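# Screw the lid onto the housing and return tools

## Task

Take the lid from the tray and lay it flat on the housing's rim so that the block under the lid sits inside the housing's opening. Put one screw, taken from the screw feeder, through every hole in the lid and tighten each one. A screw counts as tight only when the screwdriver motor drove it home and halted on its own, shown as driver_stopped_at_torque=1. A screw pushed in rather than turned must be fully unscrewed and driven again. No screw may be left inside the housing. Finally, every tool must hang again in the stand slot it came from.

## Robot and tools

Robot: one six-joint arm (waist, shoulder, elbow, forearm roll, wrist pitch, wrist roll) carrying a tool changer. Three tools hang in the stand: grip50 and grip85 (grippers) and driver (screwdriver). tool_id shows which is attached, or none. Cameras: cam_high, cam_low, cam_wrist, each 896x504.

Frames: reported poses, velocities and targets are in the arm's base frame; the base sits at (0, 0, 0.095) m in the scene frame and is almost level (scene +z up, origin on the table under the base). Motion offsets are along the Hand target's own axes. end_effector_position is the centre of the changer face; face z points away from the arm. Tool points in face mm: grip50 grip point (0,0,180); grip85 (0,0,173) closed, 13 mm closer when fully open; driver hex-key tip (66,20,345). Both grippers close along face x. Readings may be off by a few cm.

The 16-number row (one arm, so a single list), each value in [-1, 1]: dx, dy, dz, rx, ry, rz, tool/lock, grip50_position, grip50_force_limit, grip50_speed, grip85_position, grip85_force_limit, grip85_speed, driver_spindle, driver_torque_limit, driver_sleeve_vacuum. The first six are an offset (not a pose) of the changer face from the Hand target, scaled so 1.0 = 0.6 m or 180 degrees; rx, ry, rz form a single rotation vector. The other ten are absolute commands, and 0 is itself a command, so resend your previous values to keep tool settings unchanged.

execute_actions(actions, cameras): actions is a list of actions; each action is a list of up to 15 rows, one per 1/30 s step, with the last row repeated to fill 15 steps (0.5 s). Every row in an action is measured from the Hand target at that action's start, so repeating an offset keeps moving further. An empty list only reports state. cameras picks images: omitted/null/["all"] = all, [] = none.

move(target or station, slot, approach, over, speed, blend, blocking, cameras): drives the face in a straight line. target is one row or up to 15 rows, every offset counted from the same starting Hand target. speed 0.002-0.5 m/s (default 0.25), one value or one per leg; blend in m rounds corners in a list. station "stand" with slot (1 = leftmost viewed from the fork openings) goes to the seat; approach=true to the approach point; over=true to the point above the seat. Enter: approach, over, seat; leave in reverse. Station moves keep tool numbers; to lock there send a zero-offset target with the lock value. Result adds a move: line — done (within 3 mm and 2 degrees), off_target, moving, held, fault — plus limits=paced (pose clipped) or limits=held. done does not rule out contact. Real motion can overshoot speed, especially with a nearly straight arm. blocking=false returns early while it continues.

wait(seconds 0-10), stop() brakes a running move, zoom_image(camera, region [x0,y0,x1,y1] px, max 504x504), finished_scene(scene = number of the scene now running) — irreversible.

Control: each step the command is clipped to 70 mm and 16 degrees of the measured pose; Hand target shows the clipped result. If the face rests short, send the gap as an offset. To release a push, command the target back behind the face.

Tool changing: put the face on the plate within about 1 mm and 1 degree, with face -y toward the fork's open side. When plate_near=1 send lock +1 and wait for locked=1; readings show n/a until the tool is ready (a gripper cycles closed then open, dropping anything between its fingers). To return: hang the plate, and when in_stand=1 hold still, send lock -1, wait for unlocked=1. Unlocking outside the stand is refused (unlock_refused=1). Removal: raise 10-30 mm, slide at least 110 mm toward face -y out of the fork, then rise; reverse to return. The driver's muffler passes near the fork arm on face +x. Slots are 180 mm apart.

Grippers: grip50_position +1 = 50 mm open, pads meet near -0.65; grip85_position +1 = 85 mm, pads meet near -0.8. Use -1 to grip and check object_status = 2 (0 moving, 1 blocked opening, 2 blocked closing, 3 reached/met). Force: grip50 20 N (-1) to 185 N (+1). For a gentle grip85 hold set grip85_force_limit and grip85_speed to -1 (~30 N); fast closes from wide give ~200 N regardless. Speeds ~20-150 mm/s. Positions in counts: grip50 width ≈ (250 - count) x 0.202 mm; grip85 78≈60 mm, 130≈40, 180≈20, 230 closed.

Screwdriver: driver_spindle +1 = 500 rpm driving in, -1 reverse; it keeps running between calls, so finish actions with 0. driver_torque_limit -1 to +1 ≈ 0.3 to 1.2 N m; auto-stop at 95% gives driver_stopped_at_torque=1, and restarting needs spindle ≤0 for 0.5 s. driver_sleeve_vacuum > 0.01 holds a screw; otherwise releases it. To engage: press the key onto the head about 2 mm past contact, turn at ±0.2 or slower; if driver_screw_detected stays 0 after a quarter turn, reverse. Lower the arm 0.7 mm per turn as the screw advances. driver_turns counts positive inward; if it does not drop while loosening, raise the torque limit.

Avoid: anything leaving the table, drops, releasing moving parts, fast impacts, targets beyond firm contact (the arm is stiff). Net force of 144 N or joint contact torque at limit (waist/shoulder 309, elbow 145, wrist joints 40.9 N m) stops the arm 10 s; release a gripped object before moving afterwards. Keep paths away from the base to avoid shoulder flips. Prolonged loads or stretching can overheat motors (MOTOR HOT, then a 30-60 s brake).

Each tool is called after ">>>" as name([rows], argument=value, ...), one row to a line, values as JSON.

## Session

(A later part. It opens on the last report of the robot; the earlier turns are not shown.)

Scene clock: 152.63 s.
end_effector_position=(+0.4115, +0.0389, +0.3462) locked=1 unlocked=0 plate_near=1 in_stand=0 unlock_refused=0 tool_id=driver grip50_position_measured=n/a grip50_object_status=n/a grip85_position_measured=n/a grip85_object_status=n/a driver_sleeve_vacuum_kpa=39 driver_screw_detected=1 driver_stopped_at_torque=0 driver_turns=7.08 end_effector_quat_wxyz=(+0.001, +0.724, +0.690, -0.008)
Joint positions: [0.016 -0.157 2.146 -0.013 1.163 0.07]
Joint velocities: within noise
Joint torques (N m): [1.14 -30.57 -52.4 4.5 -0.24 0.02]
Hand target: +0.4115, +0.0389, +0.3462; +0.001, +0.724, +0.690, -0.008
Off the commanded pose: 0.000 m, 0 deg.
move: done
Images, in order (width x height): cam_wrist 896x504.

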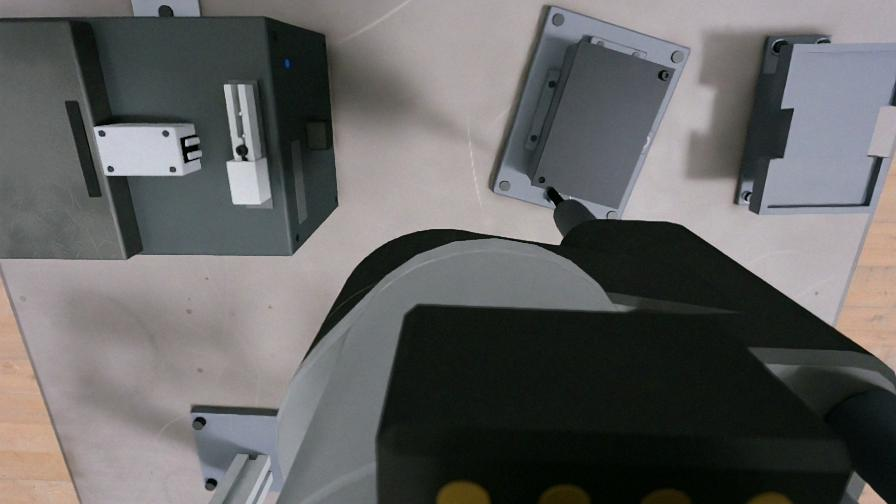

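>>> move(target=[0,0,0.0537,0,0,0,0,1,1,1,1,-0.1,-1,0,0,1], speed=0.04, cameras=[])

>>> execute_actions([
  [[0,0,0.0008,0,0,0,0,1,1,1,1,-0.1,-1,0,0,1]],
], cameras=[])

>>> execute_actions([
  [[0,0,0.0008,0,0,0,0,1,1,1,1,-0.1,-1,0,0,1]],
], cameras=[])

>>> execute_actions([
  [[0,0,0.0008,0,0,0,0,1,1,1,1,-0.1,-1,0,0,1]],
], cameras=[])

Scene clock: 153.97 s.
end_effector_position=(+0.4111, +0.0385, +0.3140) locked=1 unlocked=0 plate_near=1 in_stand=0 unlock_refused=0 tool_id=driver grip50_position_measured=n/a grip50_object_status=n/a grip85_position_measured=n/a grip85_object_status=n/a driver_sleeve_vacuum_kpa=39 driver_screw_detected=1 driver_stopped_at_torque=0 driver_turns=7.08 end_effector_quat_wxyz=(+0.001, +0.724, +0.690, -0.008)
Joint positions: [0.015 -0.13 2.188 -0.013 1.094 0.07]
Joint velocities: within noise
Joint torques (N m): [1.13 -32.45 -50.44 4.36 0.12 -0.03]
Hand target: +0.4111, +0.0385, +0.3140; +0.001, +0.724, +0.690, -0.008
Off the commanded pose: 0.000 m, 0 deg.
move: done
No camera images: "cameras" was empty.

Scene clock: 154.67 s.
end_effector_position=(+0.4111, +0.0385, +0.3135) locked=1 unlocked=0 plate_near=1 in_stand=0 unlock_refused=0 tool_id=driver grip50_position_measured=n/a grip50_object_status=n/a grip85_position_measured=n/a grip85_object_status=n/a driver_sleeve_vacuum_kpa=39 driver_screw_detected=1 driver_stopped_at_torque=0 driver_turns=7.08 end_effector_quat_wxyz=(+0.001, +0.724, +0.690, -0.008)
Joint positions: [0.015 -0.129 2.189 -0.013 1.093 0.07]
Joint velocities: within noise
Joint torques (N m): [0.97 -32.07 -50.41 4.38 0 -0.01]
Hand target: +0.4111, +0.0385, +0.3135; +0.001, +0.724, +0.690, -0.008
Off the commanded pose: 0.000 m, 0 deg.
Step readings (end_effector_position):
0: (+0.4111, +0.0385, +0.3140)
1: (+0.4111, +0.0385, +0.3140)
2: (+0.4112, +0.0385, +0.3137)
4: (+0.4111, +0.0385, +0.3135)
8: (+0.4111, +0.0385, +0.3135)
15: (+0.4111, +0.0385, +0.3135)
No camera images: "cameras" was empty.

Scene clock: 155.37 s.
end_effector_position=(+0.4111, +0.0385, +0.3130) locked=1 unlocked=0 plate_near=1 in_stand=0 unlock_refused=0 tool_id=driver grip50_position_measured=n/a grip50_object_status=n/a grip85_position_measured=n/a grip85_object_status=n/a driver_sleeve_vacuum_kpa=39 driver_screw_detected=1 driver_stopped_at_torque=0 driver_turns=7.08 end_effector_quat_wxyz=(+0.001, +0.724, +0.690, -0.008)
Joint positions: [0.015 -0.129 2.189 -0.013 1.092 0.07]
Joint velocities: within noise
Joint torques (N m): [0.98 -31.89 -50.49 4.36 0.05 0]
Hand target: +0.4111, +0.0385, +0.3130; +0.001, +0.724, +0.690, -0.008
Off the commanded pose: 0.000 m, 0 deg.
Step readings (end_effector_position):
0: (+0.4111, +0.0385, +0.3135)
1: (+0.4111, +0.0385, +0.3135)
2: (+0.4111, +0.0385, +0.3133)
4: (+0.4111, +0.0385, +0.3131)
8: (+0.4111, +0.0385, +0.3130)
15: (+0.4111, +0.0385, +0.3130)
No camera images: "cameras" was empty.

Scene clock: 156.07 s.
end_effector_position=(+0.4111, +0.0385, +0.3125) locked=1 unlocked=0 plate_near=1 in_stand=0 unlock_refused=0 tool_id=driver grip50_position_measured=n/a grip50_object_status=n/a grip85_position_measured=n/a grip85_object_status=n/a driver_sleeve_vacuum_kpa=39 driver_screw_detected=1 driver_stopped_at_torque=0 driver_turns=7.08 end_effector_quat_wxyz=(+0.001, +0.724, +0.690, -0.008)
Joint positions: [0.015 -0.128 2.19 -0.013 1.091 0.07]
Joint velocities: within noise
Joint torques (N m): [0.76 -32.45 -50.5 4.35 0.05 -0.03]
Hand target: +0.4111, +0.0385, +0.3125; +0.001, +0.724, +0.690, -0.008
Off the commanded pose: 0.000 m, 0 deg.
Step readings (end_effector_position):
0: (+0.4111, +0.0385, +0.3130)
1: (+0.4111, +0.0385, +0.3130)
2: (+0.4111, +0.0385, +0.3128)
4: (+0.4111, +0.0385, +0.3126)
8: (+0.4111, +0.0385, +0.3125)
15: (+0.4111, +0.0385, +0.3125)
No camera images: "cameras" was empty.

>>> execute_actions([
  [[0,0,0.0008,0,0,0,0,1,1,1,1,-0.1,-1,0,0,1]],
], cameras=[])

>>> execute_actions([
  [[0,0,0.0012,0,0,0,0,1,1,1,1,-0.1,-1,0,0,1]],
], cameras=[])

>>> execute_actions([
  [[0,0,0.0012,0,0,0,0,1,1,1,1,-0.1,-1,0,0,1]],
], cameras=[])

>>> execute_actions([
  [[0,0,0.0012,0,0,0,0,1,1,1,1,-0.1,-1,0,0,1]],
], cameras=[])

>>> execute_actions([
  [[0,0,0.0008,0,0,0,0,1,1,1,1,-0.1,-1,0,0,1]],
], cameras=[])

Scene clock: 157.03 s.
end_effector_position=(+0.4111, +0.0385, +0.3121) locked=1 unlocked=0 plate_near=1 in_stand=0 unlock_refused=0 tool_id=driver grip50_position_measured=n/a grip50_object_status=n/a grip85_position_measured=n/a grip85_object_status=n/a driver_sleeve_vacuum_kpa=39 driver_screw_detected=1 driver_stopped_at_torque=0 driver_turns=7.08 end_effector_quat_wxyz=(+0.001, +0.724, +0.690, -0.008)
Joint positions: [0.015 -0.128 2.19 -0.013 1.09 0.07]
Joint velocities: within noise
Joint torques (N m): [0.85 -32.23 -50.32 4.39 0.04 -0.05]
Hand target: +0.4111, +0.0385, +0.3121; +0.001, +0.724, +0.690, -0.008
Off the commanded pose: 0.000 m, 0 deg.
Step readings (end_effector_position):
0: (+0.4111, +0.0385, +0.3125)
1: (+0.4111, +0.0385, +0.3125)
2: (+0.4111, +0.0385, +0.3123)
4: (+0.4111, +0.0385, +0.3121)
8: (+0.4111, +0.0385, +0.3121)
15: (+0.4111, +0.0385, +0.3121)
No camera images: "cameras" was empty.

Scene clock: 157.73 s.
end_effector_position=(+0.4111, +0.0385, +0.3113) locked=1 unlocked=0 plate_near=1 in_stand=0 unlock_refused=0 tool_id=driver grip50_position_measured=n/a grip50_object_status=n/a grip85_position_measured=n/a grip85_object_status=n/a driver_sleeve_vacuum_kpa=39 driver_screw_detected=1 driver_stopped_at_torque=0 driver_turns=7.08 end_effector_quat_wxyz=(+0.001, +0.724, +0.690, -0.008)
Joint positions: [0.015 -0.127 2.191 -0.013 1.088 0.07]
Joint velocities: within noise
Joint torques (N m): [0.85 -32.57 -50.38 4.35 0.02 0.02]
Hand target: +0.4111, +0.0385, +0.3113; +0.001, +0.724, +0.690, -0.008
Off the commanded pose: 0.000 m, 0 deg.
Step readings (end_effector_position):
0: (+0.4111, +0.0385, +0.3121)
1: (+0.4111, +0.0385, +0.3120)
2: (+0.4111, +0.0385, +0.3118)
4: (+0.4111, +0.0385, +0.3114)
8: (+0.4111, +0.0385, +0.3113)
15: (+0.4111, +0.0385, +0.3113)
No camera images: "cameras" was empty.

Scene clock: 158.43 s.
end_effector_position=(+0.4111, +0.0385, +0.3106) locked=1 unlocked=0 plate_near=1 in_stand=0 unlock_refused=0 tool_id=driver grip50_position_measured=n/a grip50_object_status=n/a grip85_position_measured=n/a grip85_object_status=n/a driver_sleeve_vacuum_kpa=39 driver_screw_detected=1 driver_stopped_at_torque=0 driver_turns=7.08 end_effector_quat_wxyz=(+0.001, +0.724, +0.690, -0.008)
Joint positions: [0.015 -0.127 2.192 -0.013 1.086 0.07]
Joint velocities: within noise
Joint torques (N m): [1.28 -32.44 -50.18 4.3 0.03 -0.02]
Hand target: +0.4111, +0.0385, +0.3106; +0.001, +0.724, +0.690, -0.008
Off the commanded pose: 0.000 m, 0 deg.
Step readings (end_effector_position):
0: (+0.4111, +0.0385, +0.3113)
1: (+0.4111, +0.0385, +0.3113)
2: (+0.4111, +0.0385, +0.3111)
4: (+0.4111, +0.0385, +0.3107)
8: (+0.4111, +0.0385, +0.3106)
15: (+0.4111, +0.0385, +0.3106)
No camera images: "cameras" was empty.

Scene clock: 159.13 s.
end_effector_position=(+0.4111, +0.0384, +0.3099) locked=1 unlocked=0 plate_near=1 in_stand=0 unlock_refused=0 tool_id=driver grip50_position_measured=n/a grip50_object_status=n/a grip85_position_measured=n/a grip85_object_status=n/a driver_sleeve_vacuum_kpa=39 driver_screw_detected=1 driver_stopped_at_torque=0 driver_turns=7.08 end_effector_quat_wxyz=(+0.001, +0.724, +0.690, -0.008)
Joint positions: [0.015 -0.126 2.193 -0.013 1.085 0.07]
Joint velocities: within noise
Joint torques (N m): [0.89 -31.92 -50.16 4.33 0.01 -0.08]
Hand target: +0.4111, +0.0384, +0.3099; +0.001, +0.724, +0.690, -0.008
Off the commanded pose: 0.000 m, 0 deg.
Step readings (end_effector_position):
0: (+0.4111, +0.0385, +0.3106)
1: (+0.4111, +0.0385, +0.3106)
2: (+0.4111, +0.0385, +0.3103)
4: (+0.4111, +0.0384, +0.3099)
8: (+0.4111, +0.0384, +0.3099)
15: (+0.4111, +0.0384, +0.3099)
No camera images: "cameras" was empty.

Scene clock: 159.83 s.
end_effector_position=(+0.4111, +0.0384, +0.3094) locked=1 unlocked=0 plate_near=1 in_stand=0 unlock_refused=0 tool_id=driver grip50_position_measured=n/a grip50_object_status=n/a grip85_position_measured=n/a grip85_object_status=n/a driver_sleeve_vacuum_kpa=39 driver_screw_detected=1 driver_stopped_at_torque=0 driver_turns=7.08 end_effector_quat_wxyz=(+0.001, +0.724, +0.690, -0.008)
Joint positions: [0.015 -0.126 2.194 -0.013 1.084 0.07]
Joint velocities: within noise
Joint torques (N m): [0.85 -32.82 -50.25 4.36 0.05 -0.04]
Hand target: +0.4111, +0.0384, +0.3094; +0.001, +0.724, +0.690, -0.008
Off the commanded pose: 0.000 m, 0 deg.
Step readings (end_effector_position):
0: (+0.4111, +0.0384, +0.3099)
1: (+0.4111, +0.0384, +0.3099)
2: (+0.4111, +0.0384, +0.3097)
4: (+0.4111, +0.0384, +0.3094)
8: (+0.4111, +0.0384, +0.3094)
15: (+0.4111, +0.0384, +0.3094)
No camera images: "cameras" was empty.

>>> execute_actions([
  [[0,0,0.0008,0,0,0,0,1,1,1,1,-0.1,-1,0,0,1]],
], cameras=[])

>>> execute_actions([
  [[0,0,0.0008,0,0,0,0,1,1,1,1,-0.1,-1,0,0,1]],
], cameras=[])

>>> execute_actions([
  [[0,0,0.0008,0,0,0,0,1,1,1,1,-0.1,-1,0,0,1]],
], cameras=[])

Scene clock: 160.63 s.
end_effector_position=(+0.4111, +0.0384, +0.3089) locked=1 unlocked=0 plate_near=1 in_stand=0 unlock_refused=0 tool_id=driver grip50_position_measured=n/a grip50_object_status=n/a grip85_position_measured=n/a grip85_object_status=n/a driver_sleeve_vacuum_kpa=39 driver_screw_detected=1 driver_stopped_at_torque=0 driver_turns=7.08 end_effector_quat_wxyz=(+0.001, +0.724, +0.690, -0.008)
Joint positions: [0.015 -0.125 2.194 -0.013 1.083 0.07]
Joint velocities: within noise
Joint torques (N m): [1.03 -32.5 -50.17 4.3 0.07 -0.01]
Hand target: +0.4111, +0.0384, +0.3089; +0.001, +0.724, +0.690, -0.008
Off the commanded pose: 0.000 m, 0 deg.
Step readings (end_effector_position):
0: (+0.4111, +0.0384, +0.3094)
1: (+0.4111, +0.0384, +0.3094)
2: (+0.4111, +0.0384, +0.3092)
4: (+0.4111, +0.0384, +0.3090)
8: (+0.4111, +0.0384, +0.3089)
15: (+0.4111, +0.0384, +0.3089)
No camera images: "cameras" was empty.

Scene clock: 161.33 s.
end_effector_position=(+0.4111, +0.0384, +0.3085) locked=1 unlocked=0 plate_near=1 in_stand=0 unlock_refused=0 tool_id=driver grip50_position_measured=n/a grip50_object_status=n/a grip85_position_measured=n/a grip85_object_status=n/a driver_sleeve_vacuum_kpa=39 driver_screw_detected=1 driver_stopped_at_torque=0 driver_turns=7.08 end_effector_quat_wxyz=(+0.001, +0.724, +0.690, -0.008)
Joint positions: [0.015 -0.125 2.195 -0.013 1.082 0.07]
Joint velocities: within noise
Joint torques (N m): [1.24 -31.99 -50.12 4.34 0.1 0.02]
Hand target: +0.4111, +0.0384, +0.3085; +0.001, +0.724, +0.690, -0.008
Off the commanded pose: 0.000 m, 0 deg.
Step readings (end_effector_position):
0: (+0.4111, +0.0384, +0.3089)
1: (+0.4111, +0.0384, +0.3089)
2: (+0.4111, +0.0384, +0.3087)
4: (+0.4111, +0.0384, +0.3085)
8: (+0.4111, +0.0384, +0.3085)
15: (+0.4111, +0.0384, +0.3085)
No camera images: "cameras" was empty.

Scene clock: 162.03 s.
end_effector_position=(+0.4111, +0.0384, +0.3080) locked=1 unlocked=0 plate_near=1 in_stand=0 unlock_refused=0 tool_id=driver grip50_position_measured=n/a grip50_object_status=n/a grip85_position_measured=n/a grip85_object_status=n/a driver_sleeve_vacuum_kpa=39 driver_screw_detected=1 driver_stopped_at_torque=0 driver_turns=7.08 end_effector_quat_wxyz=(+0.001, +0.724, +0.690, -0.008)
Joint positions: [0.015 -0.124 2.196 -0.013 1.081 0.07]
Joint velocities: within noise
Joint torques (N m): [0.68 -31.14 -49.23 4.47 -0.26 -0.03]
Hand target: +0.4111, +0.0384, +0.3080; +0.001, +0.724, +0.690, -0.008
Off the commanded pose: 0.000 m, 0 deg.
Step readings (end_effector_position):
0: (+0.4111, +0.0384, +0.3085)
1: (+0.4111, +0.0384, +0.3084)
2: (+0.4111, +0.0384, +0.3083)
4: (+0.4111, +0.0384, +0.3080)
8: (+0.4111, +0.0384, +0.3080)
15: (+0.4111, +0.0384, +0.3080)
No camera images: "cameras" was empty.

>>> execute_actions([
  [[0,0,0.0012,0,0,0,0,1,1,1,1,-0.1,-1,0,0,1]],
], cameras=[])

>>> execute_actions([
  [[0,0,0.0004,0,0,0,0,1,1,1,1,-0.1,-1,0.1,0,1]],
  [[0,0,0.0003,0,0,0,0,1,1,1,1,-0.1,-1,0.1,0,1]],
  [[0,0,0,0,0,0,0,1,1,1,1,-0.1,-1,0,0,1]],
], cameras=[])

Scene clock: 162.90 s.
end_effector_position=(+0.4111, +0.0384, +0.3073) locked=1 unlocked=0 plate_near=1 in_stand=0 unlock_refused=0 tool_id=driver grip50_position_measured=n/a grip50_object_status=n/a grip85_position_measured=n/a grip85_object_status=n/a driver_sleeve_vacuum_kpa=39 driver_screw_detected=1 driver_stopped_at_torque=0 driver_turns=7.08 end_effector_quat_wxyz=(+0.001, +0.724, +0.690, -0.008)
Joint positions: [0.015 -0.124 2.196 -0.013 1.079 0.07]
Joint velocities: within noise
Joint torques (N m): [1.44 -31 -48.71 4.4 -0.3 0.02]
Hand target: +0.4111, +0.0384, +0.3073; +0.001, +0.724, +0.690, -0.008
Off the commanded pose: 0.000 m, 0 deg.
Step readings (end_effector_position):
0: (+0.4111, +0.0384, +0.3080)
1: (+0.4111, +0.0384, +0.3079)
2: (+0.4111, +0.0384, +0.3076)
4: (+0.4111, +0.0384, +0.3073)
8: (+0.4111, +0.0384, +0.3073)
15: (+0.4111, +0.0384, +0.3073)
No camera images: "cameras" was empty.

Scene clock: 164.60 s.
end_effector_position=(+0.4111, +0.0384, +0.3068) locked=1 unlocked=0 plate_near=1 in_stand=0 unlock_refused=0 tool_id=driver grip50_position_measured=n/a grip50_object_status=n/a grip85_position_measured=n/a grip85_object_status=n/a driver_sleeve_vacuum_kpa=40 driver_screw_detected=1 driver_stopped_at_torque=0 driver_turns=7.91 end_effector_quat_wxyz=(+0.001, +0.724, +0.690, -0.008)
Joint positions: [0.015 -0.123 2.197 -0.013 1.078 0.07]
Joint velocities: within noise
Joint torques (N m): [1.56 -30.79 -48.26 4.49 -0.13 -0.03]
Hand target: +0.4111, +0.0384, +0.3069; +0.001, +0.724, +0.690, -0.008
Off the commanded pose: 0.000 m, 0 deg.
Step readings (end_effector_position):
0: (+0.4111, +0.0384, +0.3073)
1: (+0.4111, +0.0384, +0.3072)
2: (+0.4111, +0.0384, +0.3072)
4: (+0.4111, +0.0384, +0.3070)
8: (+0.4111, +0.0384, +0.3070)
15: (+0.4111, +0.0384, +0.3070)
16: (+0.4111, +0.0384, +0.3070)
17: (+0.4111, +0.0384, +0.3070)
19: (+0.4111, +0.0384, +0.3069)
23: (+0.4111, +0.0384, +0.3068)
30: (+0.4111, +0.0384, +0.3068)
31: (+0.4111, +0.0384, +0.3068)
32: (+0.4111, +0.0384, +0.3068)
34: (+0.4111, +0.0384, +0.3068)
38: (+0.4111, +0.0384, +0.3068)
45: (+0.4111, +0.0384, +0.3068)
No camera images: "cameras" was empty.

>>> move(target=[0,0,0.0075,0,0,0,0,1,1,1,1,-0.1,-1,0.34,0,1], speed=0.002, cameras=[])

>>> execute_actions([
  [[0,0,0,0,0,0,0,1,1,1,1,-0.1,-1,0,0,1]],
], cameras=[])

Scene clock: 167.20 s.
end_effector_position=(+0.4110, +0.0384, +0.3023) locked=1 unlocked=0 plate_near=1 in_stand=0 unlock_refused=0 tool_id=driver grip50_position_measured=n/a grip50_object_status=n/a grip85_position_measured=n/a grip85_object_status=n/a driver_sleeve_vacuum_kpa=40 driver_screw_detected=1 driver_stopped_at_torque=1 driver_turns=14.08 end_effector_quat_wxyz=(+0.001, +0.724, +0.690, -0.008)
Joint positions: [0.015 -0.119 2.203 -0.013 1.068 0.07]
Joint velocities: within noise
Joint torques (N m): [1.19 -30.98 -48.05 4.54 -0.18 -0.05]
Hand target: +0.4110, +0.0384, +0.3024; +0.001, +0.724, +0.690, -0.008
Off the commanded pose: 0.000 m, 0 deg.
move: done
No camera images: "cameras" was empty.

Scene clock: 167.90 s.
end_effector_position=(+0.4110, +0.0384, +0.3023) locked=1 unlocked=0 plate_near=1 in_stand=0 unlock_refused=0 tool_id=driver grip50_position_measured=n/a grip50_object_status=n/a grip85_position_measured=n/a grip85_object_status=n/a driver_sleeve_vacuum_kpa=40 driver_screw_detected=1 driver_stopped_at_torque=1 driver_turns=14.08 end_effector_quat_wxyz=(+0.001, +0.724, +0.690, -0.008)
Joint positions: [0.015 -0.119 2.203 -0.013 1.068 0.07]
Joint velocities: within noise
Joint torques (N m): [1.39 -30.98 -47.99 4.5 -0.2 0.03]
Hand target: +0.4110, +0.0384, +0.3024; +0.001, +0.724, +0.690, -0.008
Off the commanded pose: 0.000 m, 0 deg.
Step readings (end_effector_position):
0: (+0.4110, +0.0384, +0.3023)
1: (+0.4110, +0.0384, +0.3023)
2: (+0.4110, +0.0384, +0.3023)
4: (+0.4110, +0.0384, +0.3023)
8: (+0.4110, +0.0384, +0.3023)
15: (+0.4110, +0.0384, +0.3023)
No camera images: "cameras" was empty.

>>> execute_actions([
  [[0,0,0,0,0,0,0,1,1,1,1,-0.1,-1,0,0,0]],
], cameras=[])

>>> move([
  [0,0,-0.012,0,0,0,0,1,1,1,1,-0.1,-1,0,0,0],
  [0,0,-0.11,0,0,0,0,1,1,1,1,-0.1,-1,0,0,0],
], speed=[0.02,0.12], blend=[0.003,0], cameras=["cam_wrist","cam_low"])

>>> zoom_image(camera="cam_wrist", region=[525, 50, 675, 200])

>>> zoom_image(camera="cam_low", region=[535, 295, 625, 365])

Scene clock: 168.87 s.
end_effector_position=(+0.4110, +0.0384, +0.3023) locked=1 unlocked=0 plate_near=1 in_stand=0 unlock_refused=0 tool_id=driver grip50_position_measured=n/a grip50_object_status=n/a grip85_position_measured=n/a grip85_object_status=n/a driver_sleeve_vacuum_kpa=0 driver_screw_detected=0 driver_stopped_at_torque=1 driver_turns=14.08 end_effector_quat_wxyz=(+0.001, +0.724, +0.690, -0.008)
Joint positions: [0.015 -0.119 2.203 -0.013 1.068 0.07]
Joint velocities: within noise
Joint torques (N m): [1.17 -31.06 -48.06 4.5 -0.21 -0.05]
Hand target: +0.4110, +0.0384, +0.3024; +0.001, +0.724, +0.690, -0.008
Off the commanded pose: 0.000 m, 0 deg.
Step readings (end_effector_position):
0: (+0.4110, +0.0384, +0.3023)
1: (+0.4110, +0.0384, +0.3023)
2: (+0.4110, +0.0384, +0.3023)
4: (+0.4110, +0.0384, +0.3023)
8: (+0.4110, +0.0384, +0.3023)
15: (+0.4110, +0.0384, +0.3023)
No camera images: "cameras" was empty.

Scene clock: 170.03 s.
end_effector_position=(+0.4117, +0.0392, +0.3683) locked=1 unlocked=0 plate_near=1 in_stand=0 unlock_refused=0 tool_id=driver grip50_position_measured=n/a grip50_object_status=n/a grip85_position_measured=n/a grip85_object_status=n/a driver_sleeve_vacuum_kpa=0 driver_screw_detected=0 driver_stopped_at_torque=1 driver_turns=14.08 end_effector_quat_wxyz=(+0.001, +0.724, +0.690, -0.008)
Joint positions: [0.017 -0.172 2.116 -0.012 1.209 0.07]
Joint velocities: within noise
Joint torques (N m): [0.94 -29.91 -53.61 4.67 0.06 -0.01]
Hand target: +0.4117, +0.0391, +0.3683; +0.001, +0.724, +0.690, -0.008
Off the commanded pose: 0.000 m, 0 deg.
move: done
Images, in order (width x height): cam_low 896x504, cam_wrist 896x504.

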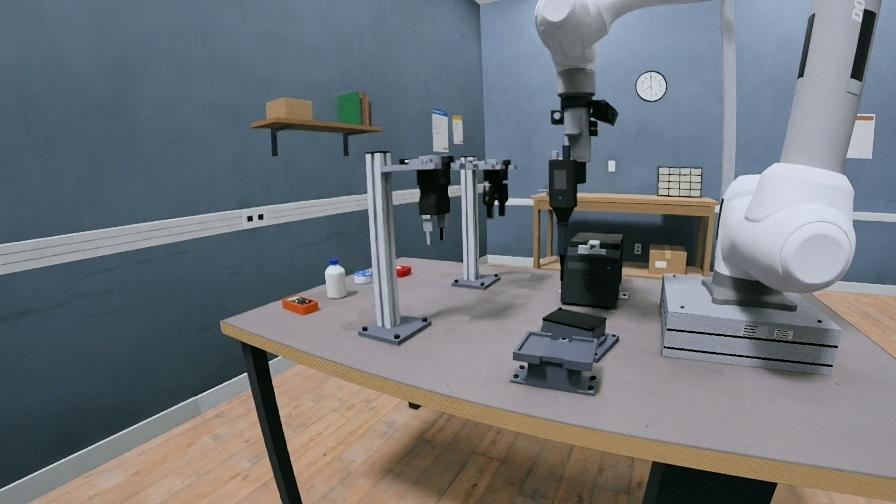

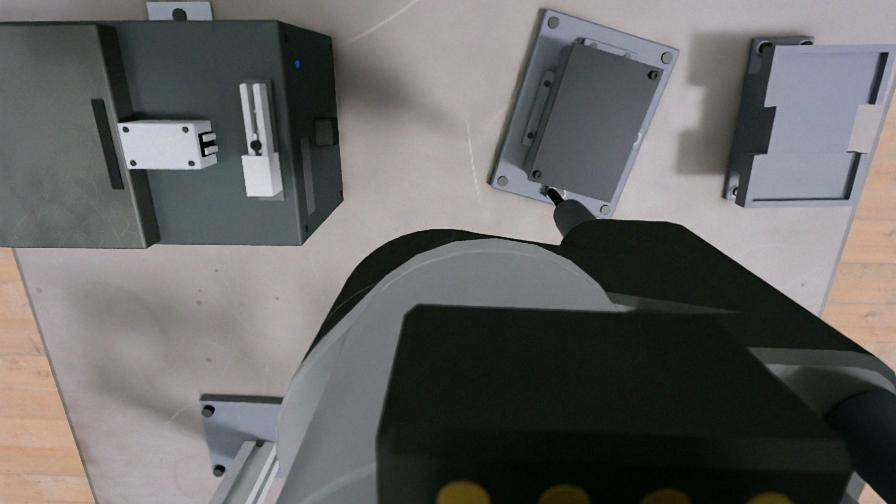

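Scaled by 3.360 from the camera's 896x504 image, which has a finer 1280x720 frame.

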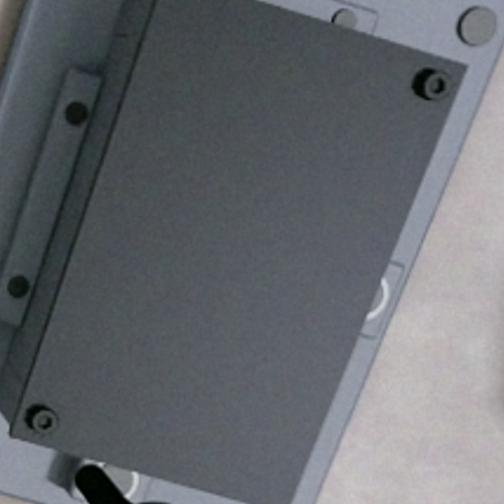

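Scaled by 5.600 from the camera's 896x504 image, which has a finer 1280x720 frame.

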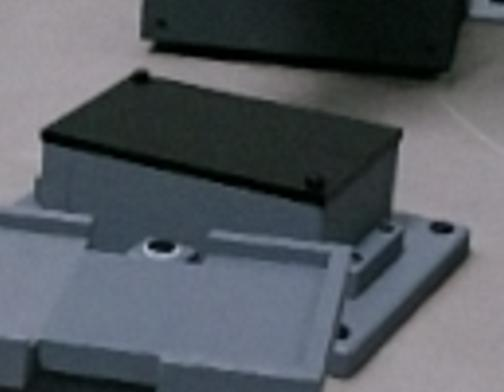

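>>> move(station="stand", slot=2, approach=true, speed=0.12, cameras=[])

>>> move(station="stand", slot=2, over=true, speed=0.08, cameras=[])

>>> move(station="stand", slot=2, speed=0.03, cameras=[])

>>> execute_actions([
  [[0,0,0,0,0,0,-1,1,1,1,1,-0.1,-1,0,0,0]],
  [[0,0,0,0,0,0,-1,1,1,1,1,-0.1,-1,0,0,0]],
], cameras=[])

Scene clock: 171.87 s.
end_effector_position=(+0.5577, +0.0171, +0.3298) locked=1 unlocked=0 plate_near=1 in_stand=0 unlock_refused=0 tool_id=driver grip50_position_measured=n/a grip50_object_status=n/a grip85_position_measured=n/a grip85_object_status=n/a driver_sleeve_vacuum_kpa=0 driver_screw_detected=0 driver_stopped_at_torque=1 driver_turns=14.08 end_effector_quat_wxyz=(+0.001, +0.724, +0.690, -0.008)
Joint positions: [-0.027 0.094 1.938 -0.013 1.12 0.027]
Joint velocities: within noise
Joint torques (N m): [1.45 -59.56 -51.08 4.53 0.09 0]
Hand target: +0.5577, +0.0171, +0.3298; +0.001, +0.724, +0.690, -0.008
Tool commands: tool/lock=+0.0 tool/grip50_position=+1.0 tool/grip50_force_limit=+1.0 tool/grip50_speed=+1.0 tool/grip85_position=+1.0 tool/grip85_force_limit=-0.1 tool/grip85_speed=-1.0 tool/driver_spindle=+0.0 tool/driver_torque_limit=+0.0 tool/driver_sleeve_vacuum=+0.0
Off the commanded pose: 0.000 m, 0 deg.
move: done; to station stand, slot 2, approach point
No camera images: "cameras" was empty.

Scene clock: 173.93 s.
end_effector_position=(+0.6974, +0.0103, +0.3283) locked=1 unlocked=0 plate_near=1 in_stand=0 unlock_refused=0 tool_id=driver grip50_position_measured=n/a grip50_object_status=n/a grip85_position_measured=n/a grip85_object_status=n/a driver_sleeve_vacuum_kpa=0 driver_screw_detected=0 driver_stopped_at_torque=1 driver_turns=14.08 end_effector_quat_wxyz=(+0.001, +0.724, +0.690, -0.008)
Joint positions: [-0.031 0.305 1.678 -0.013 1.168 0.022]
Joint velocities: within noise
Joint torques (N m): [1.87 -85.79 -52.24 4.56 0.09 -0.05]
Hand target: +0.6974, +0.0103, +0.3283; +0.001, +0.724, +0.690, -0.008
Tool commands: tool/lock=+0.0 tool/grip50_position=+1.0 tool/grip50_force_limit=+1.0 tool/grip50_speed=+1.0 tool/grip85_position=+1.0 tool/grip85_force_limit=-0.1 tool/grip85_speed=-1.0 tool/driver_spindle=+0.0 tool/driver_torque_limit=+0.0 tool/driver_sleeve_vacuum=+0.0
Off the commanded pose: 0.000 m, 0 deg.
move: done; to station stand, slot 2, over the seat
No camera images: "cameras" was empty.

Scene clock: 174.93 s.
end_effector_position=(+0.6972, +0.0100, +0.3064) locked=1 unlocked=0 plate_near=1 in_stand=1 unlock_refused=0 tool_id=driver grip50_position_measured=n/a grip50_object_status=n/a grip85_position_measured=n/a grip85_object_status=n/a driver_sleeve_vacuum_kpa=0 driver_screw_detected=0 driver_stopped_at_torque=1 driver_turns=14.08 end_effector_quat_wxyz=(+0.001, +0.724, +0.690, -0.008)
Joint positions: [-0.032 0.32 1.701 -0.013 1.13 0.022]
Joint velocities: within noise
Joint torques (N m): [2.23 -67.57 -37.72 3.14 -0.05 -0.03]
Hand target: +0.6972, +0.0100, +0.3063; +0.001, +0.724, +0.690, -0.008
Tool commands: tool/lock=+0.0 tool/grip50_position=+1.0 tool/grip50_force_limit=+1.0 tool/grip50_speed=+1.0 tool/grip85_position=+1.0 tool/grip85_force_limit=-0.1 tool/grip85_speed=-1.0 tool/driver_spindle=+0.0 tool/driver_torque_limit=+0.0 tool/driver_sleeve_vacuum=+0.0
Off the commanded pose: 0.000 m, 0 deg.
move: done; to station stand, slot 2
No camera images: "cameras" was empty.

Scene clock: 176.17 s.
end_effector_position=(+0.6972, +0.0100, +0.3062) locked=0 unlocked=1 plate_near=1 in_stand=1 unlock_refused=0 tool_id=none grip50_position_measured=n/a grip50_object_status=n/a grip85_position_measured=n/a grip85_object_status=n/a driver_sleeve_vacuum_kpa=n/a driver_screw_detected=n/a driver_stopped_at_torque=n/a driver_turns=n/a end_effector_quat_wxyz=(+0.001, +0.724, +0.690, -0.008)
Joint positions: [-0.032 0.32 1.701 -0.013 1.13 0.022]
Joint velocities: within noise
Joint torques (N m): [1.09 -55.26 -29.44 3.18 0.07 -0.02]
Hand target: +0.6972, +0.0100, +0.3063; +0.001, +0.724, +0.690, -0.008
Tool commands: tool/lock=+0.0 tool/grip50_position=+1.0 tool/grip50_force_limit=+1.0 tool/grip50_speed=+1.0 tool/grip85_position=+1.0 tool/grip85_force_limit=-0.1 tool/grip85_speed=-1.0 tool/driver_spindle=+0.0 tool/driver_torque_limit=+0.0 tool/driver_sleeve_vacuum=+0.0
Off the commanded pose: 0.000 m, 0 deg.
Step readings (end_effector_position):
0: (+0.6972, +0.0100, +0.3064)
1: (+0.6972, +0.0100, +0.3064)
2: (+0.6972, +0.0100, +0.3064)
4: (+0.6972, +0.0100, +0.3063)
8: (+0.6972, +0.0100, +0.3063)
15: (+0.6972, +0.0100, +0.3062)
16: (+0.6972, +0.0100, +0.3062)
17: (+0.6972, +0.0100, +0.3062)
19: (+0.6972, +0.0100, +0.3062)
23: (+0.6972, +0.0100, +0.3062)
30: (+0.6972, +0.0100, +0.3062)
No camera images: "cameras" was empty.

>>> move([
  [0,0,-0.033,0,0,0,0,1,1,1,1,-0.1,-1,0,0,0],
  [0,0,-0.16,0,0,0,0,1,1,1,1,-0.1,-1,0,0,0],
], speed=[0.04,0.12], blend=[0.005,0], cameras=["cam_high","cam_low","cam_wrist"])

>>> zoom_image(camera="cam_high", region=[340, 160, 560, 400])

>>> zoom_image(camera="cam_low", region=[340, 140, 640, 400])

Scene clock: 177.70 s.
end_effector_position=(+0.6981, +0.0112, +0.4023) locked=0 unlocked=1 plate_near=0 in_stand=0 unlock_refused=0 tool_id=none grip50_position_measured=n/a grip50_object_status=n/a grip85_position_measured=n/a grip85_object_status=n/a driver_sleeve_vacuum_kpa=n/a driver_screw_detected=n/a driver_stopped_at_torque=n/a driver_turns=n/a end_effector_quat_wxyz=(+0.001, +0.724, +0.690, -0.008)
Joint positions: [-0.03 0.266 1.59 -0.013 1.296 0.022]
Joint velocities: within noise
Joint torques (N m): [1.09 -66.73 -41.63 4.07 0.5 0.02]
Hand target: +0.6981, +0.0112, +0.4023; +0.001, +0.724, +0.690, -0.008
Off the commanded pose: 0.000 m, 0 deg.
move: done

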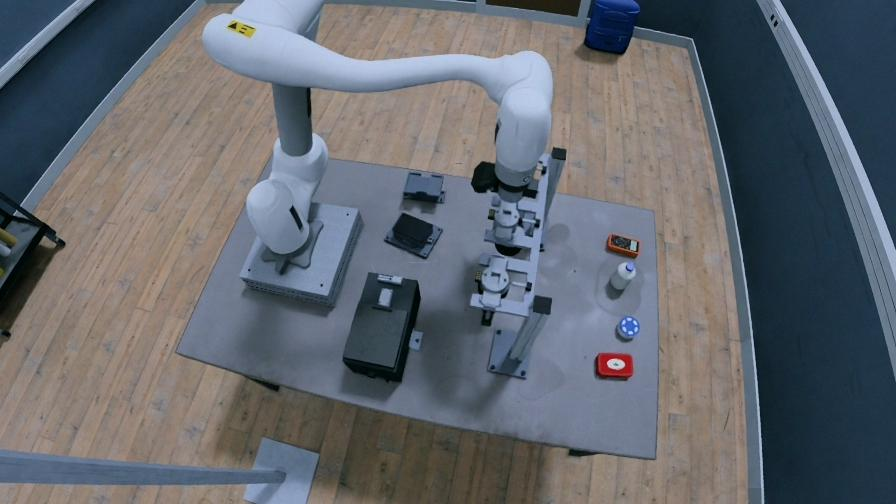

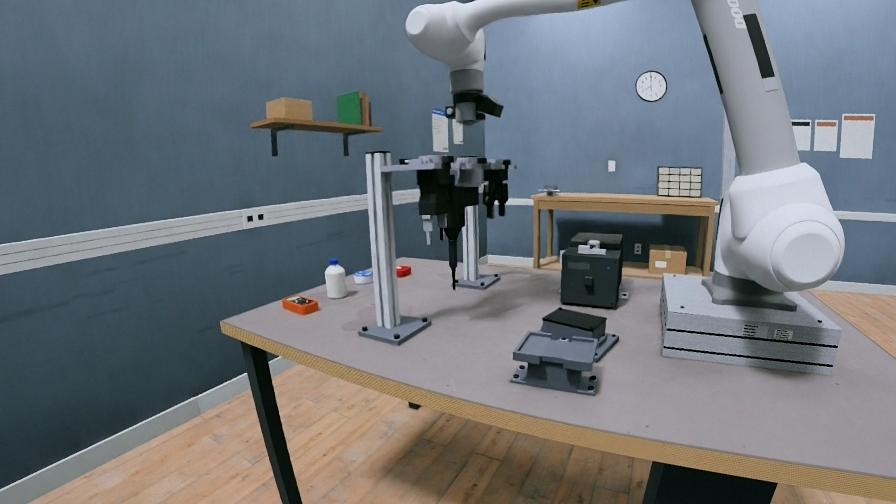

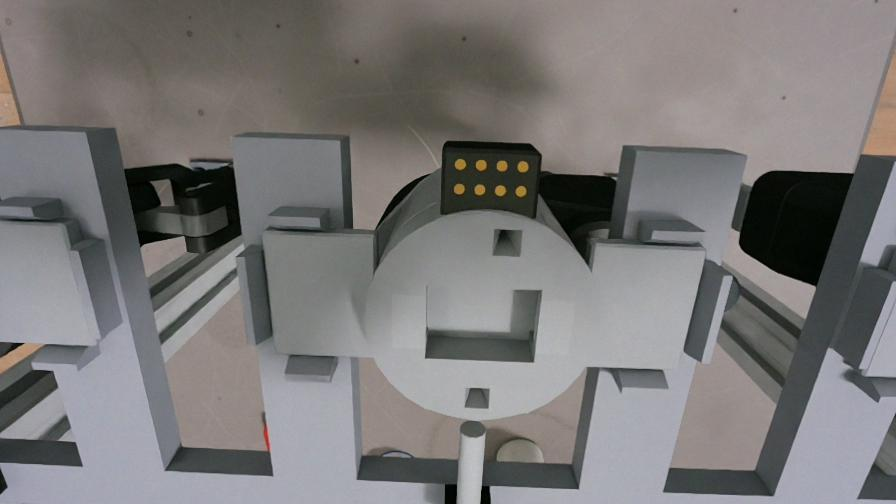

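Scaled by 2.100 from the camera's 896x504 image, which has a finer 1280x720 frame.

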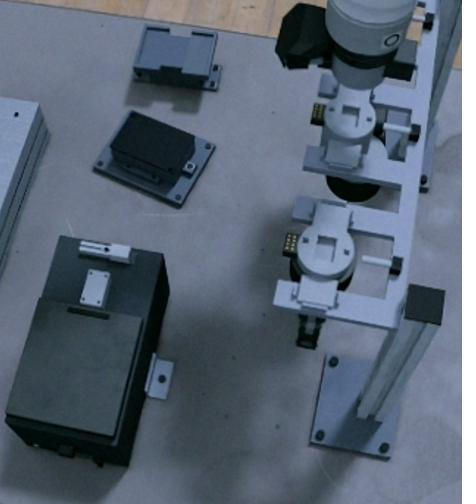

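Scaled by 1.680 from the camera's 896x504 image, which has a finer 1280x720 frame.

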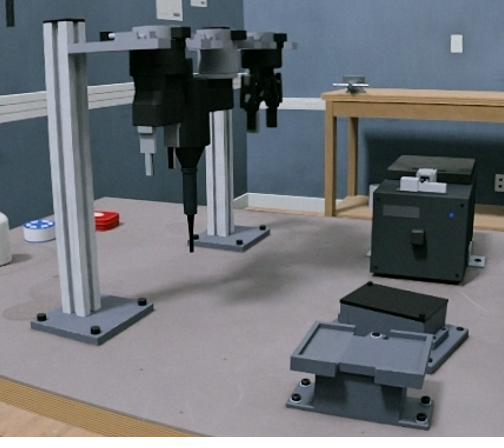

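>>> execute_actions(actions=[])

Scene clock: 177.83 s.
end_effector_position=(+0.6981, +0.0112, +0.4023) locked=0 unlocked=1 plate_near=0 in_stand=0 unlock_refused=0 tool_id=none grip50_position_measured=n/a grip50_object_status=n/a grip85_position_measured=n/a grip85_object_status=n/a driver_sleeve_vacuum_kpa=n/a driver_screw_detected=n/a driver_stopped_at_torque=n/a driver_turns=n/a end_effector_quat_wxyz=(+0.001, +0.724, +0.690, -0.008)
Joint positions: [-0.03 0.266 1.59 -0.013 1.296 0.022]
Joint velocities: within noise
Joint torques (N m): [1.37 -66.6 -41.57 4.08 0.46 0]
Hand target: +0.6981, +0.0112, +0.4023; +0.001, +0.724, +0.690, -0.008
Tool commands: tool/lock=+0.0 tool/grip50_position=+1.0 tool/grip50_force_limit=+1.0 tool/grip50_speed=+1.0 tool/grip85_position=+1.0 tool/grip85_force_limit=-0.1 tool/grip85_speed=-1.0 tool/driver_spindle=+0.0 tool/driver_torque_limit=+0.0 tool/driver_sleeve_vacuum=+0.0
Off the commanded pose: 0.000 m, 0 deg.

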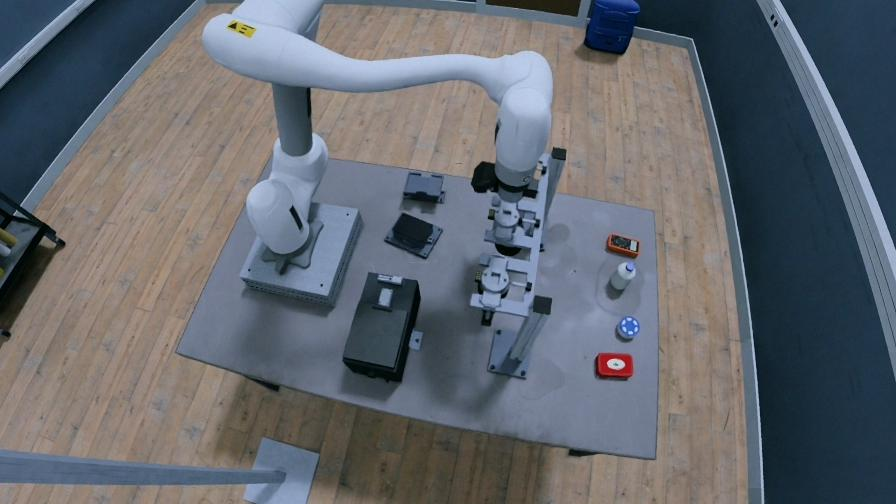

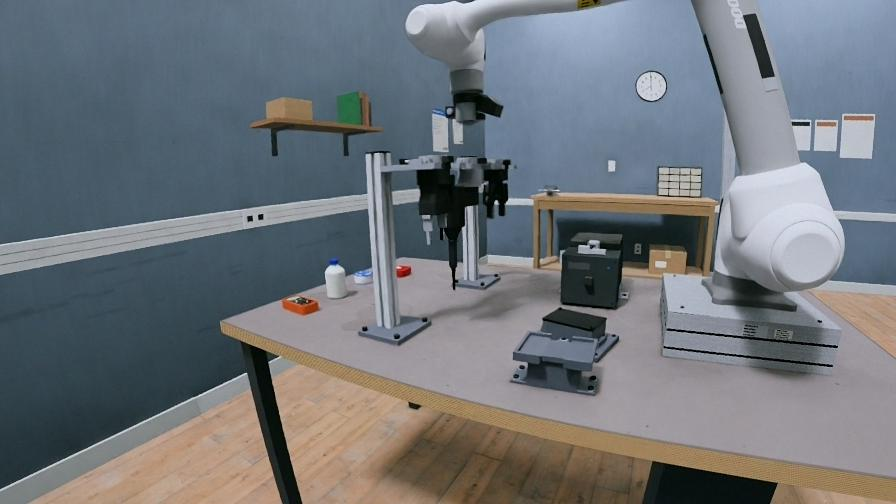

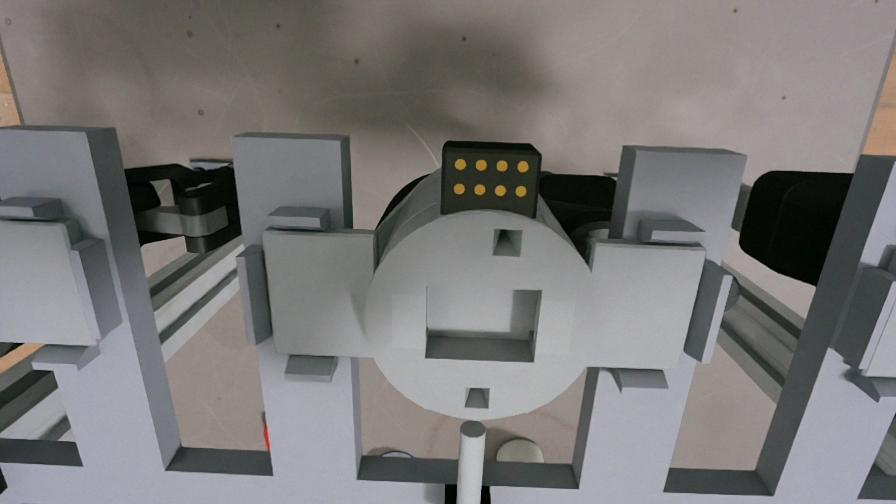

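>>> zoom_image(camera="cam_high", region=[370, 150, 470, 270])

>>> zoom_image(camera="cam_low", region=[490, 290, 640, 400])

Scaled by 4.200 from the camera's 896x504 image, which has a finer 1280x720 frame.

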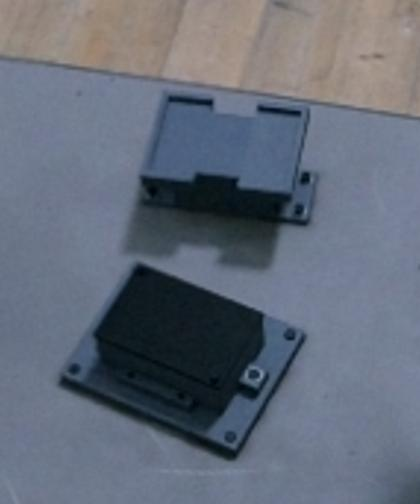

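Scaled by 3.360 from the camera's 896x504 image, which has a finer 1280x720 frame.

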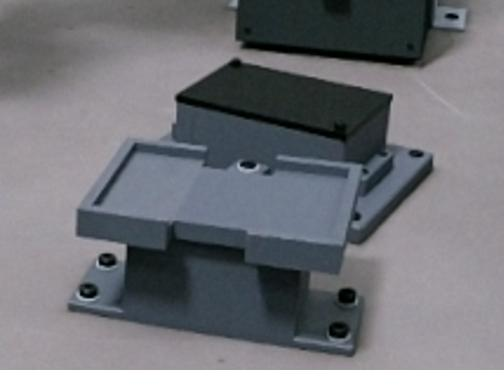

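The lid is flat on the rim with a screw in each of its two holes, and all three tools are back in their slots.

>>> finished_scene(scene=2)

The scene is finished: the task was done.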